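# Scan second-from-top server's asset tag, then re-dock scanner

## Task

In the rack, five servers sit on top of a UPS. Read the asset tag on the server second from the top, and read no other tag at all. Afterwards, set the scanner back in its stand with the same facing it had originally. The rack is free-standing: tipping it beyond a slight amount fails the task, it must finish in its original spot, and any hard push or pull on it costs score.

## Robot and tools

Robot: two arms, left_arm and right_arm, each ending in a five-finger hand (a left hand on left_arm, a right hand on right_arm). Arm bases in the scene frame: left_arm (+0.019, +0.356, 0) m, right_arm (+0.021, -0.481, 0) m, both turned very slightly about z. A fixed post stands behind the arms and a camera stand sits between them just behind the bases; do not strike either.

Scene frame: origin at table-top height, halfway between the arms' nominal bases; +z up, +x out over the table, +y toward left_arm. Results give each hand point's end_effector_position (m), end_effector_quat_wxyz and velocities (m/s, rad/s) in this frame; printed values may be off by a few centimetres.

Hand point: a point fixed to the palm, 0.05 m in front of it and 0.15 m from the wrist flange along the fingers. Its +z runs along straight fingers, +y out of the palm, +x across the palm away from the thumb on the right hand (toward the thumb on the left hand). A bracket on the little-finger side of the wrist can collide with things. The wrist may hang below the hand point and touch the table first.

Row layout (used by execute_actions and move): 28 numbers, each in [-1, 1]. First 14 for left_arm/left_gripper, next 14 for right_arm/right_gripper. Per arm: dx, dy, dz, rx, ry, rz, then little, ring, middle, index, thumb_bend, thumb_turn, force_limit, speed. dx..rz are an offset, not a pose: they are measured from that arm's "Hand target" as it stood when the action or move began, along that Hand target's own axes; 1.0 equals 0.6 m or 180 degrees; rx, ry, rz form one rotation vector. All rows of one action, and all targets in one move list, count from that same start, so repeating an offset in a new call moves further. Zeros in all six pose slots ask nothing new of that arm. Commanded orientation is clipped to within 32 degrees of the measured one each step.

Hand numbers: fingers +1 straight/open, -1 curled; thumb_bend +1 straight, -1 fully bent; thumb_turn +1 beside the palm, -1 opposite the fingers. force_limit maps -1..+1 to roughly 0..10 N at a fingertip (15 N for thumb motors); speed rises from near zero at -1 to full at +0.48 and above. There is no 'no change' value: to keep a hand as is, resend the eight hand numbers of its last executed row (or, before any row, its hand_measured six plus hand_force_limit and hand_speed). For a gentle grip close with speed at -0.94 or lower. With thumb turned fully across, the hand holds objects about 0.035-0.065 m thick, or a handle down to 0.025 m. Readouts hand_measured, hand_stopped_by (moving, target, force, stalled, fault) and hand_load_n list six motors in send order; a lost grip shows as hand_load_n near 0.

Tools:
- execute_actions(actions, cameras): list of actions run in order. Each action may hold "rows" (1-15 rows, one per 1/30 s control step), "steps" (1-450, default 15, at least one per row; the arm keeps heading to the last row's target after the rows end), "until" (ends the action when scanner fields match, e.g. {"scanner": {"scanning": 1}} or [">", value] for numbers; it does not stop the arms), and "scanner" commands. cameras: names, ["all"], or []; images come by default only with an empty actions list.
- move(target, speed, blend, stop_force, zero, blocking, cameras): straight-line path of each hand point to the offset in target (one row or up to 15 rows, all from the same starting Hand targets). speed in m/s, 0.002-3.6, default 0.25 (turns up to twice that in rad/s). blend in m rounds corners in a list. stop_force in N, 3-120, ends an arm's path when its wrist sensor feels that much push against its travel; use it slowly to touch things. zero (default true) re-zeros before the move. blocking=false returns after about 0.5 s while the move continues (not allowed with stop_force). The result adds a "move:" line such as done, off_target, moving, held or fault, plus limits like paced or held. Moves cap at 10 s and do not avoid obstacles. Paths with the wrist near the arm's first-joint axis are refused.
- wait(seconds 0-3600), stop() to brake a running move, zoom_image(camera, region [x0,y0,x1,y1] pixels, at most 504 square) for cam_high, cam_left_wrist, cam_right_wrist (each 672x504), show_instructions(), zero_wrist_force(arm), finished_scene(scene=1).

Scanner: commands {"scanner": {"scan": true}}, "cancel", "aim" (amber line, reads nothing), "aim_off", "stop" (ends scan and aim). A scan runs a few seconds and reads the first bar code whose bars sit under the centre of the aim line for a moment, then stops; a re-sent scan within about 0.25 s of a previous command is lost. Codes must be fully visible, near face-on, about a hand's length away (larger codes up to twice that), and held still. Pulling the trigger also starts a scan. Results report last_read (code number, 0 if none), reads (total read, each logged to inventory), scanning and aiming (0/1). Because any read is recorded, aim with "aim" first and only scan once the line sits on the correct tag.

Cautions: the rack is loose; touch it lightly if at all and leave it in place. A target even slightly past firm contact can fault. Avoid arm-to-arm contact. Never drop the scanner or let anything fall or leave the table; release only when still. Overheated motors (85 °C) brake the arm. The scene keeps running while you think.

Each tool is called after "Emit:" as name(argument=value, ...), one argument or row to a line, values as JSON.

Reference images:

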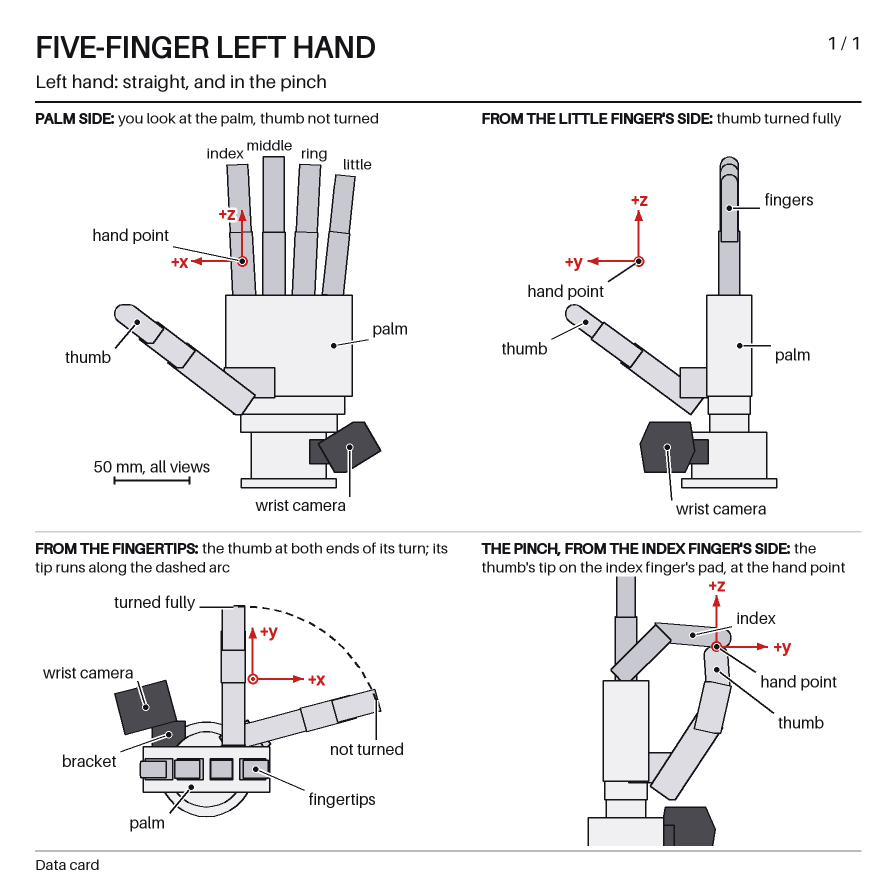

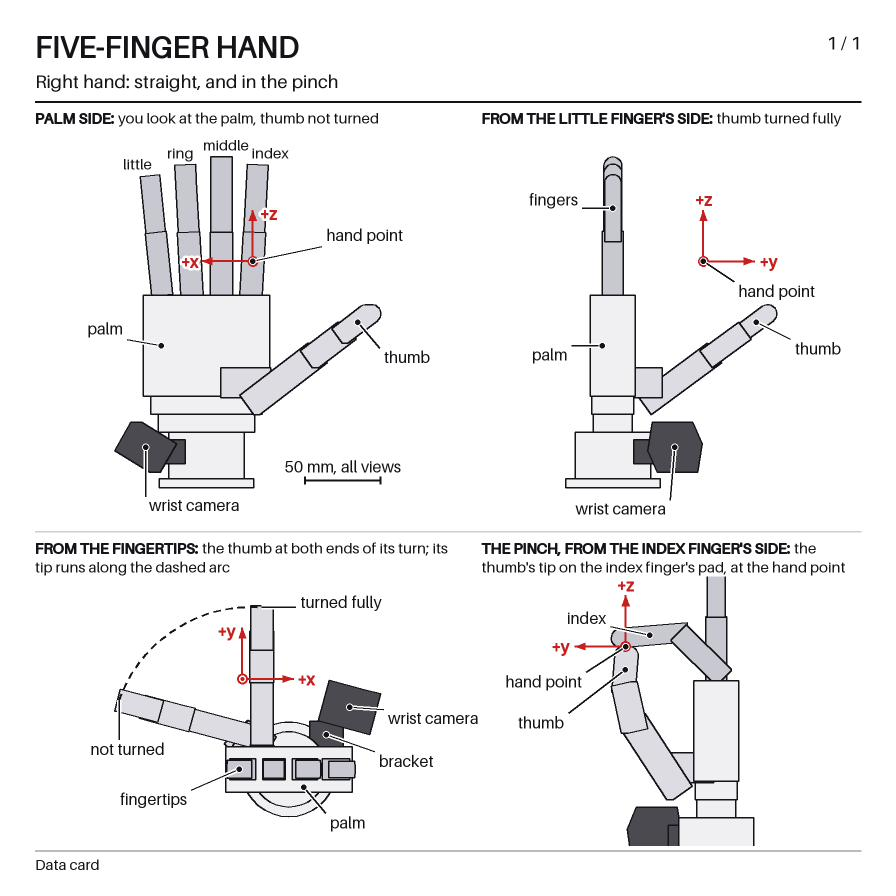

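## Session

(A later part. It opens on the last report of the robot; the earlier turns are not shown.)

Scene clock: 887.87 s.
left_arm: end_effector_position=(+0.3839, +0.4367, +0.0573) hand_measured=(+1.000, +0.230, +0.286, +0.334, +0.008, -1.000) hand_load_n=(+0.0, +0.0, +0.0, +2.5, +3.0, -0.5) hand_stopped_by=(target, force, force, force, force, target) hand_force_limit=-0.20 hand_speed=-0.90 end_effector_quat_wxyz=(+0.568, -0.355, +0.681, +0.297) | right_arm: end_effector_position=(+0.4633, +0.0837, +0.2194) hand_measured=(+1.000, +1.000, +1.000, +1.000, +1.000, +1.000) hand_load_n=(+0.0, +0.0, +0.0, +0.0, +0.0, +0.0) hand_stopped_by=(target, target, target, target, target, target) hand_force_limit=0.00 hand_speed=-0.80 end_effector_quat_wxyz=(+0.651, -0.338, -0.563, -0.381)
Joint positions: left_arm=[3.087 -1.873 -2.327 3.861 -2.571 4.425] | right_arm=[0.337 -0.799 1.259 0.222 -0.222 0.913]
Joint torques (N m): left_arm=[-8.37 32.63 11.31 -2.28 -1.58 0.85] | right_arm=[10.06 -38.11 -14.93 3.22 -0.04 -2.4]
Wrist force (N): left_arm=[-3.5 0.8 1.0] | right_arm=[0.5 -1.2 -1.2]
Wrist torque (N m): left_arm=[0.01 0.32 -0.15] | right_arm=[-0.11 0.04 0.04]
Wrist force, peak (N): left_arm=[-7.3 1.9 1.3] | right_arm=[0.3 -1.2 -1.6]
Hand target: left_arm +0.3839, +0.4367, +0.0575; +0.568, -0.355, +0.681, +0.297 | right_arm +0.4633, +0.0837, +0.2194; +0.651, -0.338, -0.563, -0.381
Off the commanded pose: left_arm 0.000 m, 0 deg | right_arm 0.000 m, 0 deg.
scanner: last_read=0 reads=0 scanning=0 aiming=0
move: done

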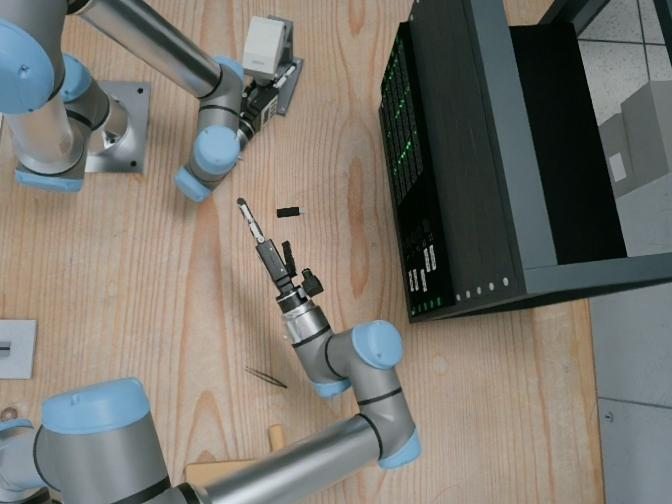

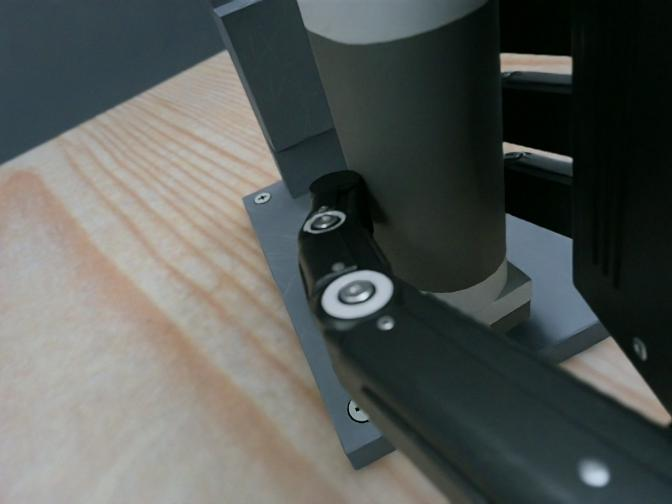

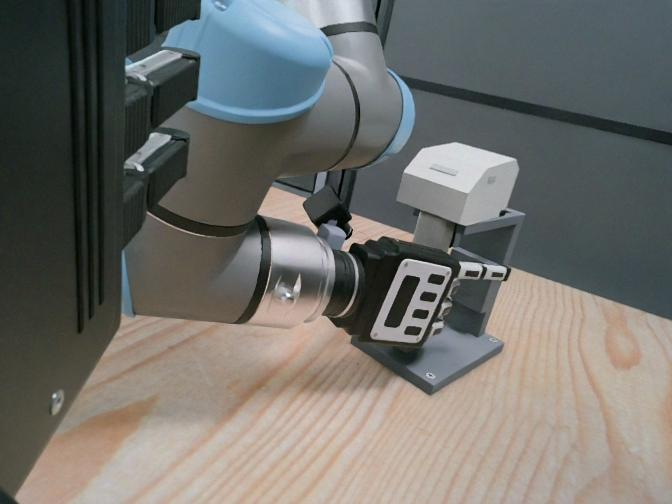

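Emit:
execute_actions(
  actions=[
    {"rows":[[0,0,0,0,0,0,1,-0.05,-0.05,-0.05,-0.3,-1,0.1,-0.9,0,0,0,0,0,0,1,1,1,1,1,1,0,-0.8]],"steps":120},
  ],
  cameras=["cam_high","cam_right_wrist","cam_left_wrist"],
)

Emit:
zoom_image(
  camera="cam_right_wrist",
  region=[340, 100, 560, 420],
)

Emit:
zoom_image(
  camera="cam_high",
  region=[230, 0, 310, 120],
)

Scene clock: 911.73 s.
left_arm: end_effector_position=(+0.3839, +0.4367, +0.0575) hand_measured=(+1.000, +0.094, +0.206, +0.308, -0.010, -1.000) hand_load_n=(+0.0, +5.5, +2.5, +0.0, +9.0, +0.5) hand_stopped_by=(target, force, force, force, force, target) hand_force_limit=0.10 hand_speed=-0.90 end_effector_quat_wxyz=(+0.568, -0.355, +0.681, +0.297) | right_arm: end_effector_position=(+0.4633, +0.0837, +0.2194) hand_measured=(+1.000, +1.000, +1.000, +1.000, +1.000, +1.000) hand_load_n=(+0.0, +0.0, +0.0, +0.0, +0.0, +0.0) hand_stopped_by=(target, target, target, target, target, target) hand_force_limit=0.00 hand_speed=-0.80 end_effector_quat_wxyz=(+0.651, -0.338, -0.563, -0.381)
Joint positions: left_arm=[3.087 -1.873 -2.327 3.861 -2.571 4.425] | right_arm=[0.337 -0.799 1.259 0.222 -0.222 0.913]
Joint torques (N m): left_arm=[4.05 29.09 1.75 -2 -2.5 -1.21] | right_arm=[9.22 -46.42 -29.07 3.22 1.34 -2.22]
Wrist force (N): left_arm=[-2.5 -3.0 2.1] | right_arm=[0.5 -1.2 -1.1]
Wrist torque (N m): left_arm=[-0.22 0.44 0.14] | right_arm=[-0.12 0.04 0.04]
Wrist force, peak (N): left_arm=[-2.9 -3.3 2.6] | right_arm=[0.8 -1.3 -1.4]
Hand target: left_arm +0.3839, +0.4367, +0.0575; +0.568, -0.355, +0.681, +0.297 | right_arm +0.4633, +0.0837, +0.2194; +0.651, -0.338, -0.563, -0.381
Off the commanded pose: left_arm 0.000 m, 0 deg | right_arm 0.000 m, 0 deg.
scanner: last_read=0 reads=0 scanning=0 aiming=0

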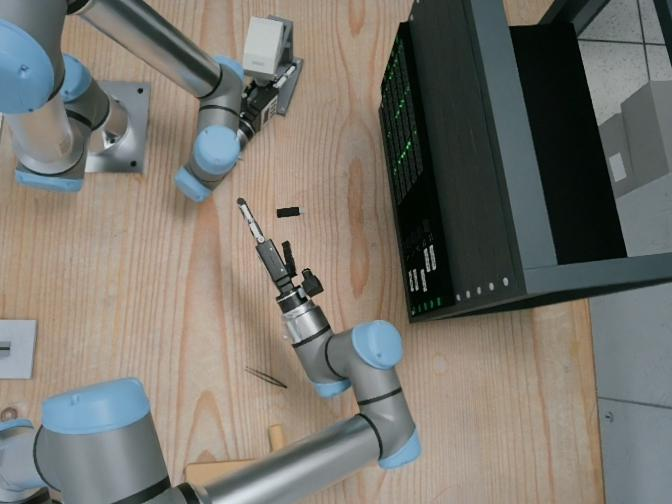

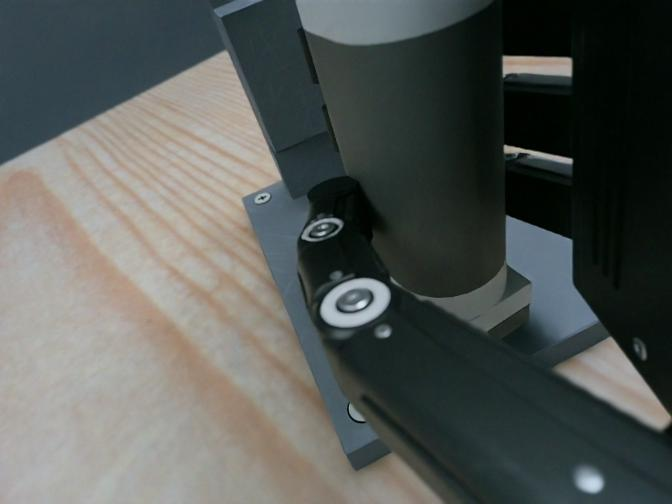

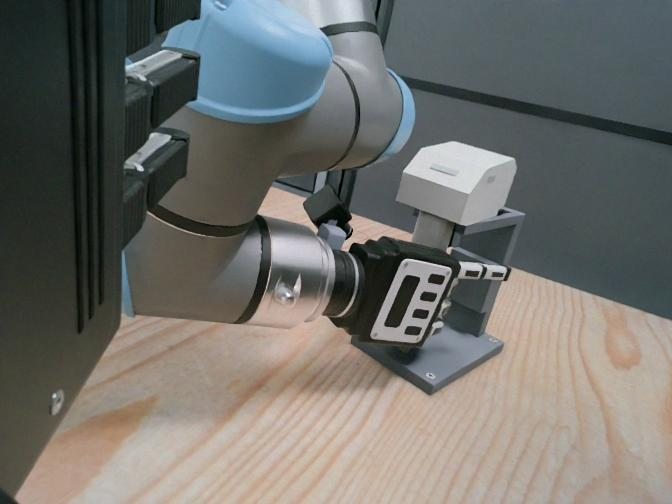

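Scaled by 1.575 from the camera's image (finer frame: 960x720).

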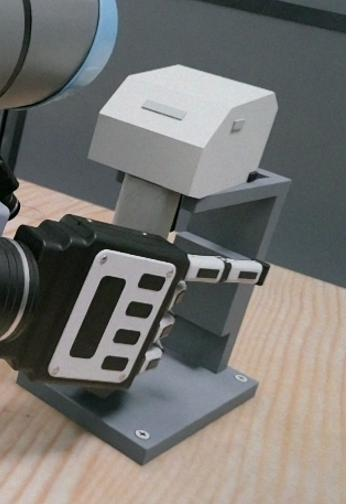

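Scaled by 4.200 from the camera's image (finer frame: 960x720).

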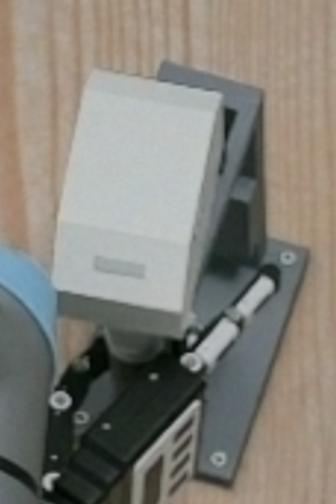

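Emit:
move(
  target=[
    [-0.0066,0,-0.0012,0,0,0,1,-0.05,-0.05,-0.05,-0.3,-1,0.1,-0.9,0,0,0,0,0,0,1,1,1,1,1,1,0,-0.8],
    [0.0097,-0.0343,-0.0938,0,0,0,1,-0.05,-0.05,-0.05,-0.3,-1,0.1,-0.9,0,0,0,0,0,0,1,1,1,1,1,1,0,-0.8],
  ],
  speed=0.03,
  stop_force=15,
  cameras=["cam_high","cam_right_wrist","cam_left_wrist"],
)

Emit:
zoom_image(
  camera="cam_right_wrist",
  region=[340, 100, 560, 420],
)

Emit:
zoom_image(
  camera="cam_high",
  region=[230, 0, 310, 120],
)

Scene clock: 929.43 s.
left_arm: end_effector_position=(+0.3701, +0.3845, +0.0618) hand_measured=(+1.000, +0.094, +0.206, +0.308, -0.010, -1.000) hand_load_n=(+0.0, +2.5, +2.0, +1.0, +9.0, +3.0) hand_stopped_by=(target, force, force, force, force, target) hand_force_limit=0.10 hand_speed=-0.90 end_effector_quat_wxyz=(+0.568, -0.355, +0.681, +0.297) | right_arm: end_effector_position=(+0.4633, +0.0837, +0.2194) hand_measured=(+1.000, +1.000, +1.000, +1.000, +1.000, +1.000) hand_load_n=(+0.0, +0.0, +0.0, +0.0, +0.0, +0.0) hand_stopped_by=(target, target, target, target, target, target) hand_force_limit=0.00 hand_speed=-0.80 end_effector_quat_wxyz=(+0.651, -0.338, -0.563, -0.381)
Joint positions: left_arm=[2.904 -1.925 -2.244 3.695 -2.739 4.271] | right_arm=[0.337 -0.799 1.259 0.222 -0.222 0.913]
Joint torques (N m): left_arm=[-7.61 36.23 0.1 -2.55 -2.47 -2.35] | right_arm=[9.4 -52.79 -29.16 3.39 1.03 -2.32]
Wrist force (N): left_arm=[-0.5 1.7 1.1] | right_arm=[0.6 -1.0 -1.3]
Wrist torque (N m): left_arm=[0.15 0.36 -0.26] | right_arm=[-0.06 0.04 0.05]
Wrist force, peak (N): left_arm=[-2.8 -3.2 2.7] | right_arm=[0.7 -1.6 -1.3]
Hand target: left_arm +0.3701, +0.3845, +0.0618; +0.568, -0.355, +0.681, +0.297 (not the last commanded pose) | right_arm +0.4633, +0.0837, +0.2194; +0.651, -0.338, -0.563, -0.381
Off the commanded pose: left_arm 0.006 m, 0 deg | right_arm 0.000 m, 0 deg.
scanner: last_read=0 reads=0 scanning=0 aiming=0
move: held (left_arm; a check stopped the path); path passed 1 of 2 targets; limits=held
pose unreachable (left arm): on one or more control steps of this call, first in action 0 (counted from 0), this arm could not follow its commanded pose, so it was not sent that pose on those steps. It may still have moved: this result reports where it is.
cause: moving toward the commanded pose would bring a part of the arm too close to another arm (a part of this arm just beyond joint 4 (wrist 1) and a part of the right arm just beyond its joint 6 (wrist 3), at the place that arm is still heading or pushing toward).

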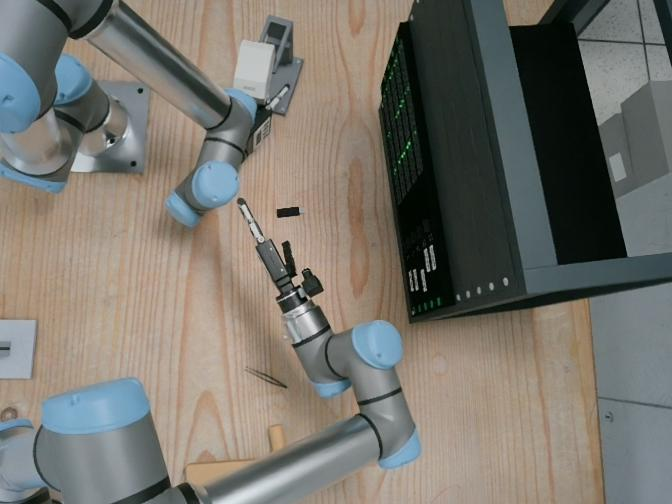

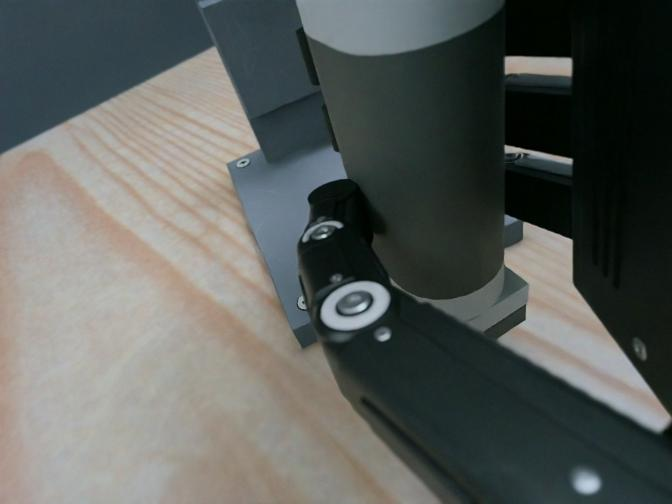

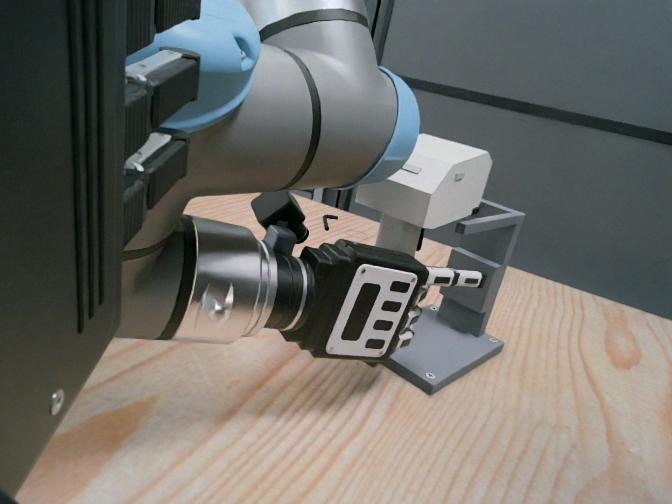

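Scaled by 1.575 from the camera's image (finer frame: 960x720).

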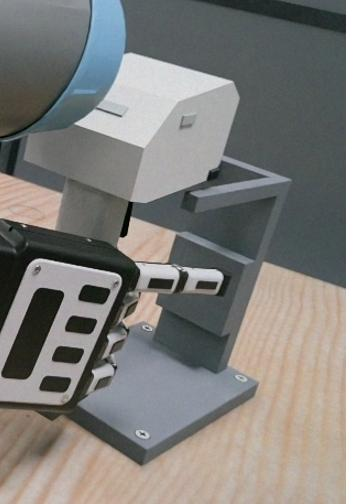

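Scaled by 4.200 from the camera's image (finer frame: 960x720).

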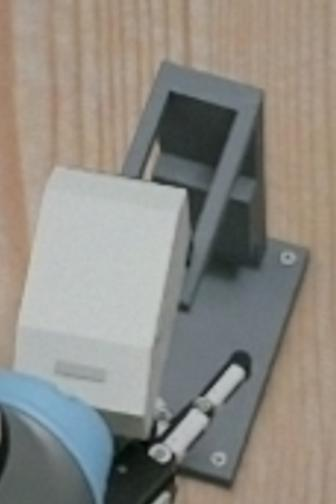

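Emit:
move(
  target=[0,0,0,0,0,0,1,-0.05,-0.05,-0.05,-0.3,-1,0.1,-0.9,0.279,-0.170,-0.490,-0.3064,0.0022,-0.0461,1,1,1,1,1,1,0,-0.8],
  speed=0.2,
  cameras=["cam_high","cam_right_wrist"],
)

Scene clock: 966.73 s.
left_arm: end_effector_position=(+0.3701, +0.3845, +0.0618) hand_measured=(+1.000, +0.094, +0.206, +0.308, -0.010, -1.000) hand_load_n=(+0.0, +3.0, +2.0, +1.0, +9.0, +3.5) hand_stopped_by=(target, force, force, force, force, target) hand_force_limit=0.10 hand_speed=-0.90 end_effector_quat_wxyz=(+0.568, -0.355, +0.681, +0.297) | right_arm: end_effector_position=(+0.5266, -0.2401, +0.3456) hand_measured=(+1.000, +1.000, +1.000, +1.000, +1.000, +1.000) hand_load_n=(+0.0, +0.0, +0.0, +0.0, +0.0, +0.0) hand_stopped_by=(target, target, target, target, target, target) hand_force_limit=0.00 hand_speed=-0.80 end_effector_quat_wxyz=(-0.395, +0.560, +0.343, +0.643)
Joint positions: left_arm=[2.904 -1.925 -2.244 3.695 -2.739 4.271] | right_arm=[-0.265 -1.264 2.166 1.615 -0.24 -0.958]
Joint torques (N m): left_arm=[-7.8 36.09 1.42 -2.18 -2.14 -1.72] | right_arm=[-7.87 -21.27 -24.08 0.28 1.06 1.34]
Wrist force (N): left_arm=[-0.7 1.7 0.9] | right_arm=[0.8 -0.7 -1.2]
Wrist torque (N m): left_arm=[0.16 0.38 -0.27] | right_arm=[0.02 0.01 -0.02]
Wrist force, peak (N): left_arm=[-0.7 1.8 1.6] | right_arm=[1.3 -0.8 -1.9]
Hand target: left_arm +0.3701, +0.3845, +0.0618; +0.568, -0.355, +0.681, +0.297 | right_arm +0.5266, -0.2402, +0.3456; -0.395, +0.560, +0.343, +0.643
Off the commanded pose: left_arm 0.000 m, 0 deg | right_arm 0.000 m, 0 deg.
scanner: last_read=0 reads=0 scanning=0 aiming=0
move: done

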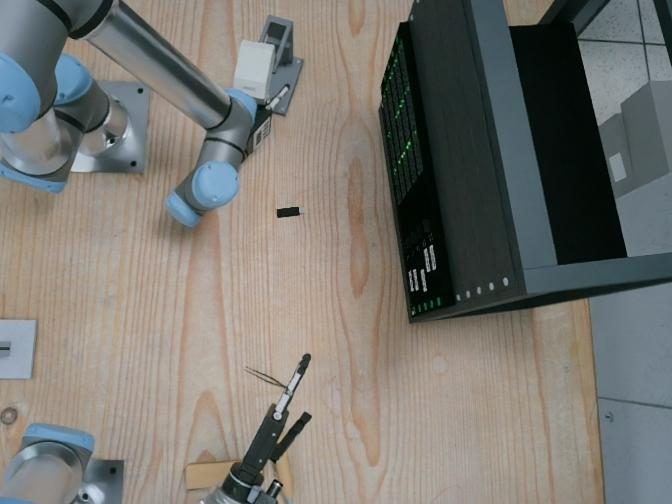

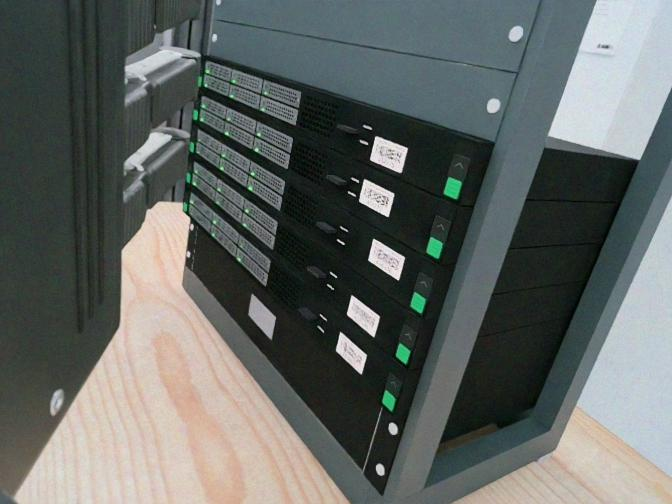

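Emit:
move(
  target=[
    [-0.0029,-0.0282,-0.0797,0,0,0,1,-0.05,-0.05,-0.05,-0.3,-1,0.1,-0.9,0,0,0,0,0,0,1,1,1,1,1,1,0,-0.8],
    [-0.1719,-0.0677,-0.158,0,0,0,1,-0.05,-0.05,-0.05,-0.3,-1,0.1,-0.9,0,0,0,0,0,0,1,1,1,1,1,1,0,-0.8],
    [-0.0749,-0.4947,-0.45,0.4159,0,0.0735,1,-0.05,-0.05,-0.05,-0.3,-1,0.1,-0.9,0,0,0,0,0,0,1,1,1,1,1,1,0,-0.8],
  ],
  speed=[0.05,0.08,0.15],
  blend=0.015,
  cameras=["cam_high","cam_right_wrist","cam_left_wrist"],
)

Scene clock: 1025.17 s.
left_arm: end_effector_position=(+0.4663, +0.0034, +0.1542) hand_measured=(+1.000, +0.094, +0.206, +0.308, -0.010, -1.000) hand_load_n=(+0.0, +2.5, +2.0, +1.0, +9.0, +3.0) hand_stopped_by=(target, force, force, force, force, target) hand_force_limit=0.10 hand_speed=-0.90 end_effector_quat_wxyz=(+0.631, +0.138, +0.754, -0.118) | right_arm: end_effector_position=(+0.5266, -0.2402, +0.3456) hand_measured=(+1.000, +1.000, +1.000, +1.000, +1.000, +1.000) hand_load_n=(+0.0, +0.0, +0.0, +0.0, +0.0, +0.0) hand_stopped_by=(target, target, target, target, target, target) hand_force_limit=0.00 hand_speed=-0.80 end_effector_quat_wxyz=(-0.395, +0.560, +0.343, +0.643)
Joint positions: left_arm=[2.495 -1.75 -2.097 3.662 -1.857 4.655] | right_arm=[-0.266 -1.264 2.165 1.615 -0.24 -0.958]
Joint torques (N m): left_arm=[-8.18 36.06 10.58 -0.4 1.24 -2.42] | right_arm=[-3.15 -14.59 -24.71 2.09 1.18 -0.54]
Motor temperatures (°C): left_arm=[30 25 25 32 36 32] | right_arm=[33 37 29 33 33 29]
Wrist force (N): left_arm=[-0.4 0.6 1.3] | right_arm=[0.6 -1.3 -1.1]
Wrist torque (N m): left_arm=[-0.03 0.35 -0.16] | right_arm=[-0.07 0.04 -0.04]
Wrist force, peak (N): left_arm=[-0.9 1.8 1.6] | right_arm=[0.9 -1.4 -1.8]
Hand target: left_arm +0.4662, +0.0033, +0.1542; +0.631, +0.138, +0.754, -0.118 | right_arm +0.5266, -0.2402, +0.3456; -0.395, +0.560, +0.343, +0.643
Off the commanded pose: left_arm 0.000 m, 0 deg | right_arm 0.000 m, 0 deg.
scanner: last_read=0 reads=0 scanning=0 aiming=0
move: done

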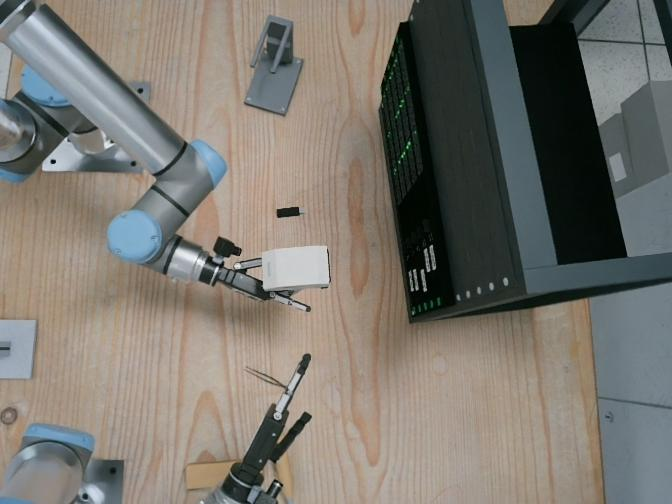

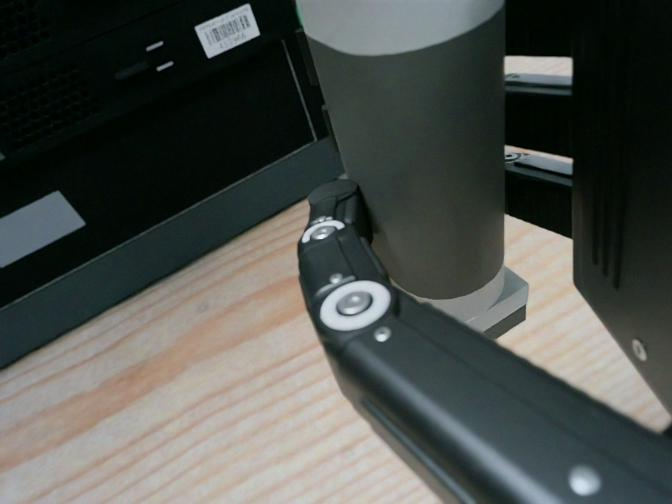

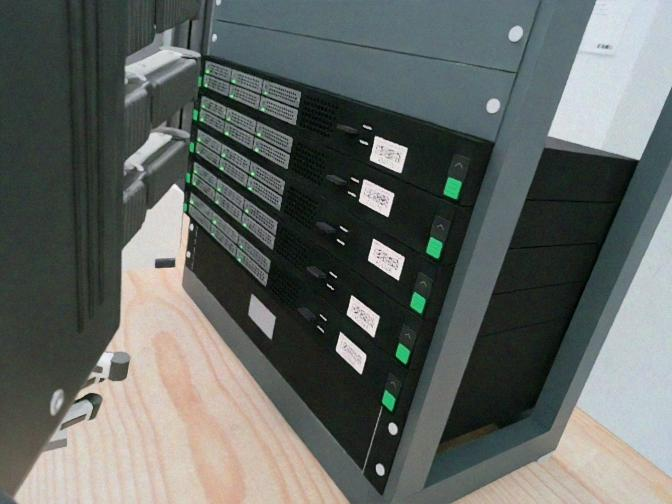

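Emit:
execute_actions(
  actions=[
    {"scanner":{"aim":true},"steps":10},
  ],
  cameras=["cam_high","cam_right_wrist"],
)

Emit:
zoom_image(
  camera="cam_right_wrist",
  region=[180, 50, 520, 420],
)

Emit:
zoom_image(
  camera="cam_high",
  region=[230, 190, 450, 340],
)

Scene clock: 1035.70 s.
left_arm: end_effector_position=(+0.4662, +0.0033, +0.1542) hand_measured=(+1.000, +0.094, +0.206, +0.308, -0.010, -1.000) hand_load_n=(+0.0, +2.5, +2.0, +1.0, +9.0, +3.0) hand_stopped_by=(target, force, force, force, force, target) hand_force_limit=0.10 hand_speed=-0.90 end_effector_quat_wxyz=(+0.631, +0.138, +0.754, -0.118) | right_arm: end_effector_position=(+0.5266, -0.2402, +0.3456) hand_measured=(+1.000, +1.000, +1.000, +1.000, +1.000, +1.000) hand_load_n=(+0.0, +0.0, +0.0, +0.5, +0.0, +0.0) hand_stopped_by=(target, target, target, target, target, target) hand_force_limit=0.00 hand_speed=-0.80 end_effector_quat_wxyz=(-0.395, +0.560, +0.343, +0.643)
Joint positions: left_arm=[2.495 -1.75 -2.097 3.662 -1.857 4.655] | right_arm=[-0.266 -1.264 2.165 1.615 -0.24 -0.958]
Joint torques (N m): left_arm=[-8.68 35.99 7.85 -0.24 -0.04 -1.05] | right_arm=[-3.51 -14.39 -24.42 2.16 1.35 -0.09]
Wrist force (N): left_arm=[-0.5 0.8 1.4] | right_arm=[0.5 -1.5 -1.3]
Wrist torque (N m): left_arm=[-0.02 0.37 -0.16] | right_arm=[-0.08 0.06 -0.06]
Wrist force, peak (N): left_arm=[-0.6 0.9 1.6] | right_arm=[0.9 -1.3 -1.9]
Hand target: left_arm +0.4662, +0.0033, +0.1542; +0.631, +0.138, +0.754, -0.118 | right_arm +0.5266, -0.2402, +0.3456; -0.395, +0.560, +0.343, +0.643
Off the commanded pose: left_arm 0.000 m, 0 deg | right_arm 0.000 m, 0 deg.
scanner: last_read=0 reads=0 scanning=0 aiming=1

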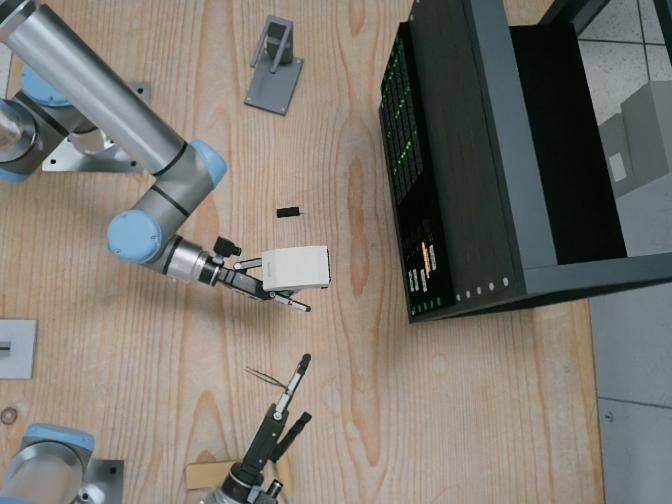

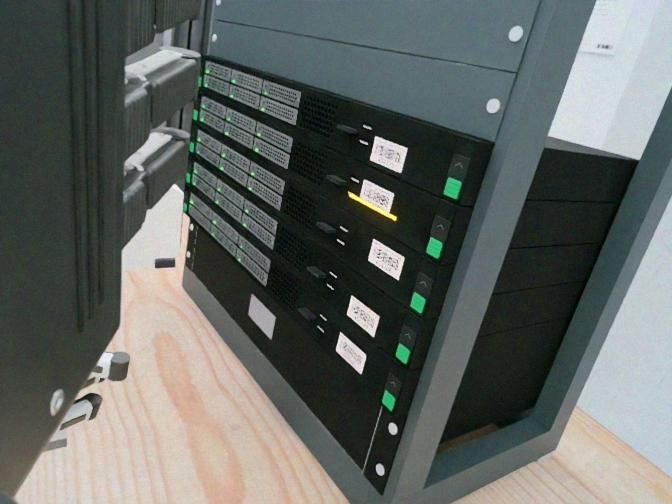

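Scaled by 1.362 from the camera's image (finer frame: 960x720).

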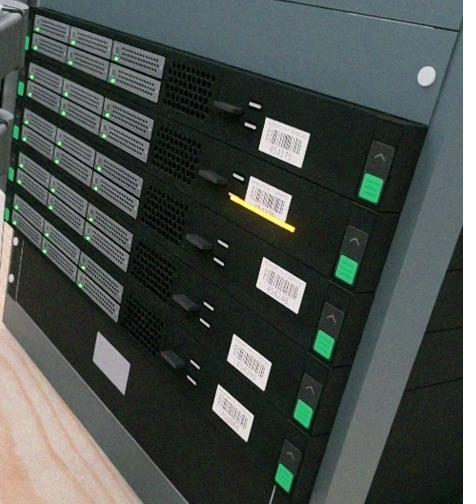

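Scaled by 2.291 from the camera's image (finer frame: 960x720).

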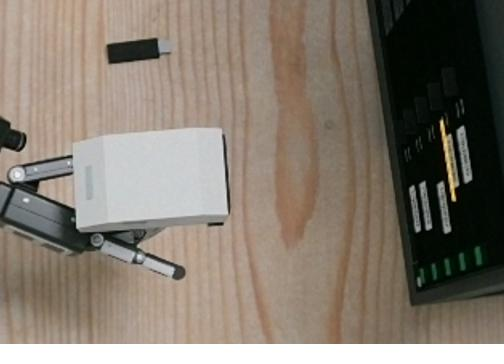

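Emit:
move(
  target=[-0.0356,0.0208,0.0581,0,0,0,1,-0.05,-0.05,-0.05,-0.3,-1,0.1,-0.9,0,0,0,0,0,0,1,1,1,1,1,1,0,-0.8],
  speed=0.06,
  cameras=["cam_high","cam_right_wrist"],
)

Emit:
zoom_image(
  camera="cam_right_wrist",
  region=[300, 100, 500, 300],
)

Scene clock: 1060.50 s.
left_arm: end_effector_position=(+0.5063, +0.0015, +0.1689) hand_measured=(+1.000, +0.094, +0.206, +0.308, -0.010, -1.000) hand_load_n=(+0.0, +2.5, +2.0, +1.0, +9.0, +3.0) hand_stopped_by=(target, force, force, force, force, target) hand_force_limit=0.10 hand_speed=-0.90 end_effector_quat_wxyz=(+0.631, +0.138, +0.754, -0.118) | right_arm: end_effector_position=(+0.5266, -0.2402, +0.3456) hand_measured=(+1.000, +1.000, +1.000, +1.000, +1.000, +1.000) hand_load_n=(+0.0, +0.0, +0.0, +0.0, -0.5, +0.0) hand_stopped_by=(target, target, target, target, target, target) hand_force_limit=0.00 hand_speed=-0.80 end_effector_quat_wxyz=(-0.395, +0.560, +0.343, +0.643)
Joint positions: left_arm=[2.555 -1.778 -2.013 3.609 -1.798 4.666] | right_arm=[-0.266 -1.264 2.165 1.615 -0.24 -0.958]
Joint torques (N m): left_arm=[-8.06 37.26 6.88 3.46 -1.85 -0.45] | right_arm=[-3.09 -15.13 -24.68 1.89 1.24 0.87]
Wrist force (N): left_arm=[0.0 0.9 1.0] | right_arm=[0.8 -1.0 -1.3]
Wrist torque (N m): left_arm=[0.01 0.34 -0.23] | right_arm=[-0.01 0.02 -0.03]
Wrist force, peak (N): left_arm=[-0.3 1.2 1.6] | right_arm=[1.0 -1.5 -1.6]
Hand target: left_arm +0.5063, +0.0015, +0.1690; +0.631, +0.138, +0.754, -0.118 | right_arm +0.5266, -0.2402, +0.3456; -0.395, +0.560, +0.343, +0.643
Off the commanded pose: left_arm 0.000 m, 0 deg | right_arm 0.000 m, 0 deg.
scanner: last_read=0 reads=0 scanning=0 aiming=1
move: done

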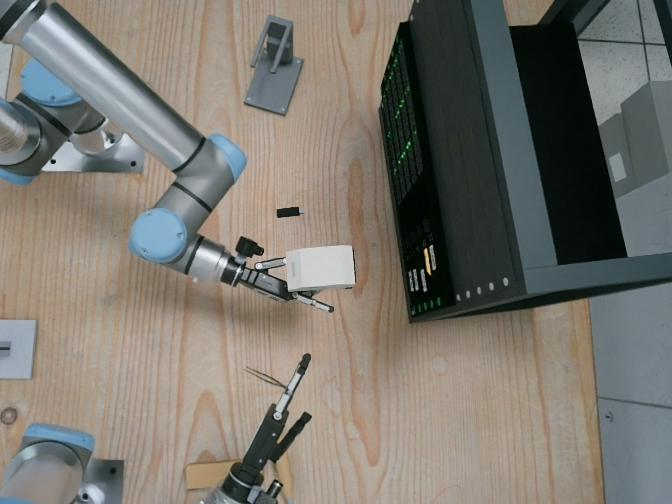

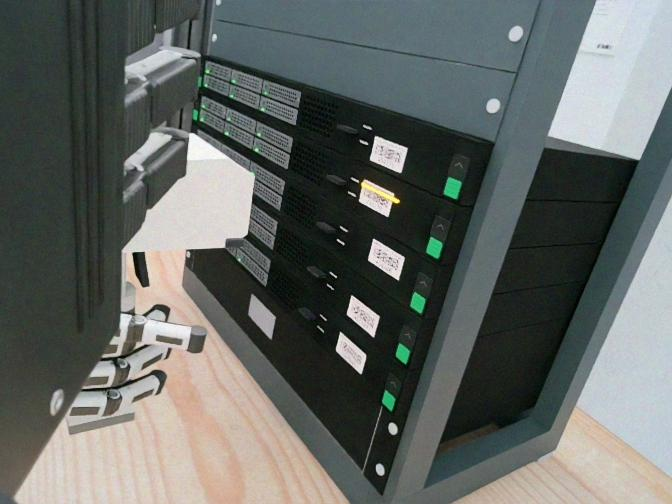

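Scaled by 2.520 from the camera's image (finer frame: 960x720).

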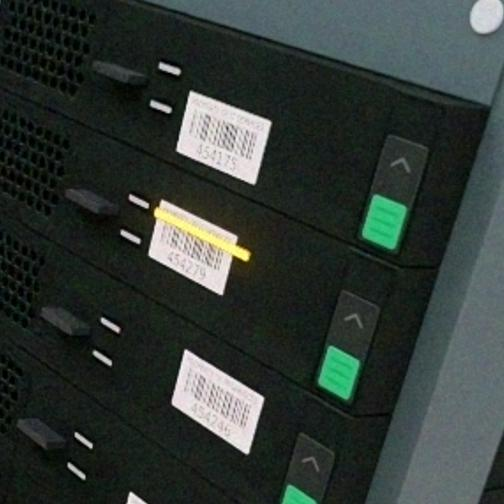

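Emit:
move(
  target=[0.0053,0.0055,-0.0012,0,0,0,1,-0.05,-0.05,-0.05,-0.3,-1,0.1,-0.9,0,0,0,0,0,0,1,1,1,1,1,1,0,-0.8],
  speed=0.03,
  cameras=["cam_high","cam_right_wrist"],
)

Emit:
zoom_image(
  camera="cam_right_wrist",
  region=[300, 100, 500, 300],
)

Scene clock: 1079.00 s.
left_arm: end_effector_position=(+0.5062, +0.0051, +0.1660) hand_measured=(+1.000, +0.094, +0.206, +0.308, -0.010, -1.000) hand_load_n=(+0.0, +3.0, +2.0, +1.0, +9.0, +3.5) hand_stopped_by=(target, force, force, force, force, target) hand_force_limit=0.10 hand_speed=-0.90 end_effector_quat_wxyz=(+0.631, +0.138, +0.754, -0.118) | right_arm: end_effector_position=(+0.5266, -0.2402, +0.3456) hand_measured=(+1.000, +1.000, +1.000, +1.000, +1.000, +1.000) hand_load_n=(+0.0, +0.0, +0.0, +0.0, +0.0, +0.0) hand_stopped_by=(target, target, target, target, target, target) hand_force_limit=0.00 hand_speed=-0.80 end_effector_quat_wxyz=(-0.395, +0.560, +0.343, +0.643)
Joint positions: left_arm=[2.562 -1.776 -2.025 3.62 -1.79 4.668] | right_arm=[-0.266 -1.264 2.165 1.615 -0.24 -0.958]
Joint torques (N m): left_arm=[-7.43 26.77 29.13 -0.52 -1.66 1.3] | right_arm=[-2.61 -14.96 -24.19 1.64 1.1 1.57]
Wrist force (N): left_arm=[-0.2 0.7 1.1] | right_arm=[0.5 -1.1 -1.5]
Wrist torque (N m): left_arm=[-0.02 0.38 -0.23] | right_arm=[-0.01 0.06 -0.05]
Wrist force, peak (N): left_arm=[-0.4 0.8 1.5] | right_arm=[1.1 -1.4 -1.5]
Hand target: left_arm +0.5062, +0.0050, +0.1660; +0.631, +0.138, +0.754, -0.118 | right_arm +0.5266, -0.2402, +0.3456; -0.395, +0.560, +0.343, +0.643
Off the commanded pose: left_arm 0.000 m, 0 deg | right_arm 0.000 m, 0 deg.
scanner: last_read=0 reads=0 scanning=0 aiming=1
move: done

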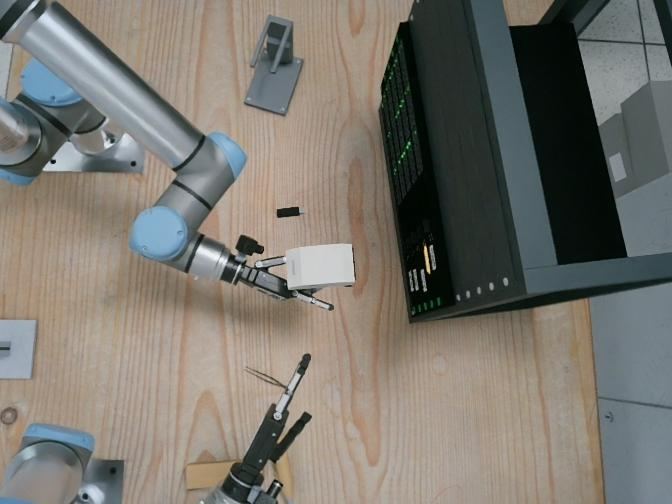

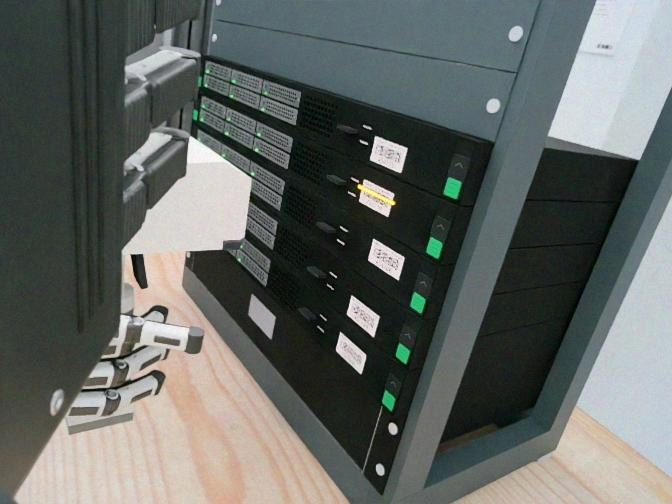

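Scaled by 2.520 from the camera's image (finer frame: 960x720).

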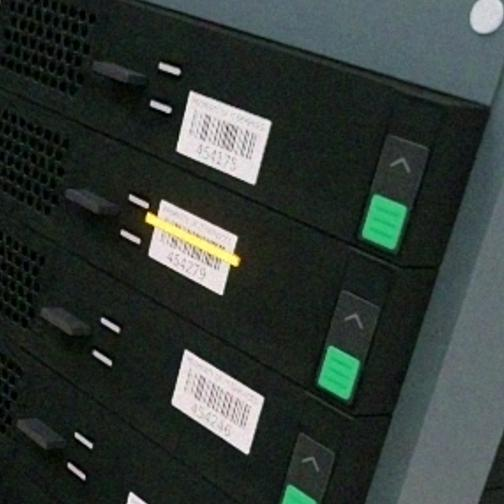

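Emit:
execute_actions(
  actions=[
    {"scanner":{"scan":true},"steps":90,"until":{"scanner":{"reads":[">",0]}}},
    {"scanner":{"stop":true},"steps":3},
  ],
  cameras=["cam_right_wrist"],
)

Scene clock: 1085.53 s.
left_arm: end_effector_position=(+0.5062, +0.0050, +0.1660) hand_measured=(+1.000, +0.094, +0.206, +0.308, -0.010, -1.000) hand_load_n=(+0.0, +3.0, +2.0, +1.0, +9.0, +3.0) hand_stopped_by=(target, force, force, force, force, target) hand_force_limit=0.10 hand_speed=-0.90 end_effector_quat_wxyz=(+0.631, +0.138, +0.754, -0.118) | right_arm: end_effector_position=(+0.5266, -0.2402, +0.3456) hand_measured=(+1.000, +1.000, +1.000, +1.000, +1.000, +1.000) hand_load_n=(+0.0, -0.5, +0.0, +0.0, +0.0, -0.5) hand_stopped_by=(target, target, target, target, target, target) hand_force_limit=0.00 hand_speed=-0.80 end_effector_quat_wxyz=(-0.395, +0.560, +0.343, +0.643)
Joint positions: left_arm=[2.562 -1.776 -2.025 3.62 -1.79 4.668] | right_arm=[-0.266 -1.264 2.165 1.615 -0.24 -0.958]
Joint torques (N m): left_arm=[-8.07 14.62 28.51 -0.53 -1.33 -2.28] | right_arm=[-2.51 -14.9 -24.5 1.64 0.98 1.6]
Wrist force (N): left_arm=[0.1 0.8 1.2] | right_arm=[0.4 -1.3 -1.3]
Wrist torque (N m): left_arm=[-0.02 0.34 -0.22] | right_arm=[-0.05 0.07 -0.06]
Wrist force, peak (N): left_arm=[-0.1 1.0 1.3] | right_arm=[1.0 -1.5 -1.4]
Hand target: left_arm +0.5062, +0.0050, +0.1660; +0.631, +0.138, +0.754, -0.118 | right_arm +0.5266, -0.2402, +0.3456; -0.395, +0.560, +0.343, +0.643
Off the commanded pose: left_arm 0.000 m, 0 deg | right_arm 0.000 m, 0 deg.
scanner: last_read=454279 reads=1 scanning=0 aiming=0

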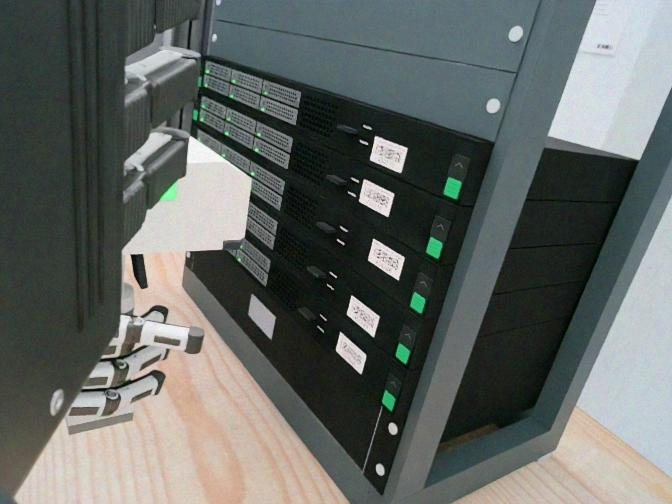

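Emit:
move(
  target=[
    [-0.0029,-0.0299,-0.0795,0,0,0,1,-0.05,-0.05,-0.05,-0.3,-1,0.1,-0.9,0,0,0,0,0,0,1,1,1,1,1,1,0,-0.8],
    [0.045,0.3407,-0.3895,-0.4159,0,-0.0733,1,-0.05,-0.05,-0.05,-0.3,-1,0.1,-0.9,0,0,0,0,0,0,1,1,1,1,1,1,0,-0.8],
    [0.2329,0.4654,-0.3996,-0.4159,0,-0.0733,1,-0.05,-0.05,-0.05,-0.3,-1,0.1,-0.9,0,0,0,0,0,0,1,1,1,1,1,1,0,-0.8],
  ],
  speed=[0.12,0.15,0.08],
  blend=0.015,
  cameras=["cam_high","cam_left_wrist"],
)

Emit:
zoom_image(
  camera="cam_high",
  region=[210, 0, 330, 120],
)

Scene clock: 1144.93 s.
left_arm: end_effector_position=(+0.3623, +0.3585, +0.0692) hand_measured=(+1.000, +0.094, +0.206, +0.308, -0.010, -1.000) hand_load_n=(+0.0, +3.0, +2.5, +1.0, +9.0, +3.0) hand_stopped_by=(target, force, force, force, force, target) hand_force_limit=0.10 hand_speed=-0.90 end_effector_quat_wxyz=(+0.568, -0.355, +0.681, +0.297) | right_arm: end_effector_position=(+0.5266, -0.2402, +0.3456) hand_measured=(+1.000, +1.000, +1.000, +1.000, +1.000, +1.000) hand_load_n=(+0.0, +0.0, +0.0, +0.0, +0.0, +0.0) hand_stopped_by=(target, target, target, target, target, target) hand_force_limit=0.00 hand_speed=-0.80 end_effector_quat_wxyz=(-0.395, +0.560, +0.343, +0.643)
Joint positions: left_arm=[2.817 -1.955 -2.185 3.549 -2.815 4.148] | right_arm=[-0.266 -1.264 2.165 1.615 -0.24 -0.958]
Joint torques (N m): left_arm=[0.17 37.04 18.46 0.72 -1.62 -1.19] | right_arm=[-2.02 -15.54 -24.52 1.04 0.72 1.64]
Wrist force (N): left_arm=[-0.3 1.1 0.8] | right_arm=[0.8 -1.0 -1.1]
Wrist torque (N m): left_arm=[0.09 0.35 -0.06] | right_arm=[-0.03 0.00 -0.02]
Wrist force, peak (N): left_arm=[-0.5 1.5 2.5] | right_arm=[0.9 -1.3 -1.9]
Hand target: left_arm +0.3624, +0.3585, +0.0692; +0.568, -0.355, +0.681, +0.297 | right_arm +0.5266, -0.2402, +0.3456; -0.395, +0.560, +0.343, +0.643
Off the commanded pose: left_arm 0.000 m, 0 deg | right_arm 0.000 m, 0 deg.
scanner: last_read=454279 reads=1 scanning=0 aiming=0
move: done

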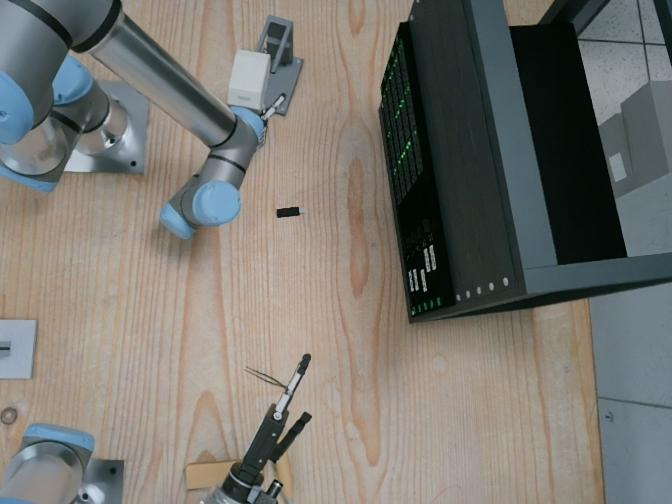

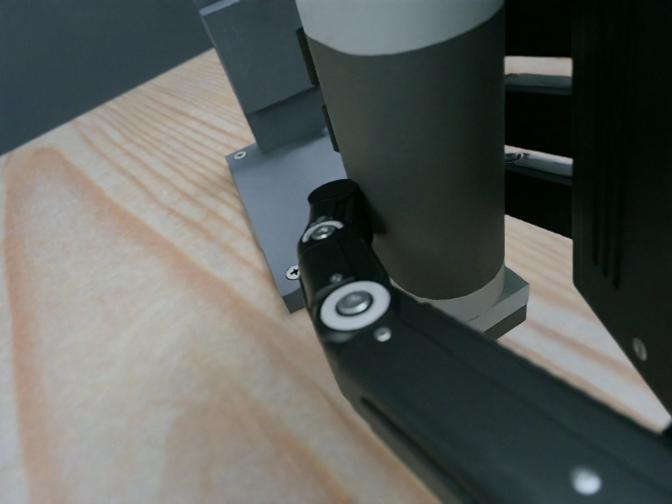

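Scaled by 4.200 from the camera's image (finer frame: 960x720).

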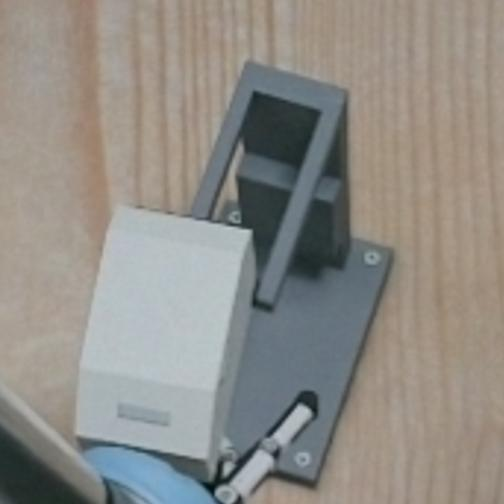

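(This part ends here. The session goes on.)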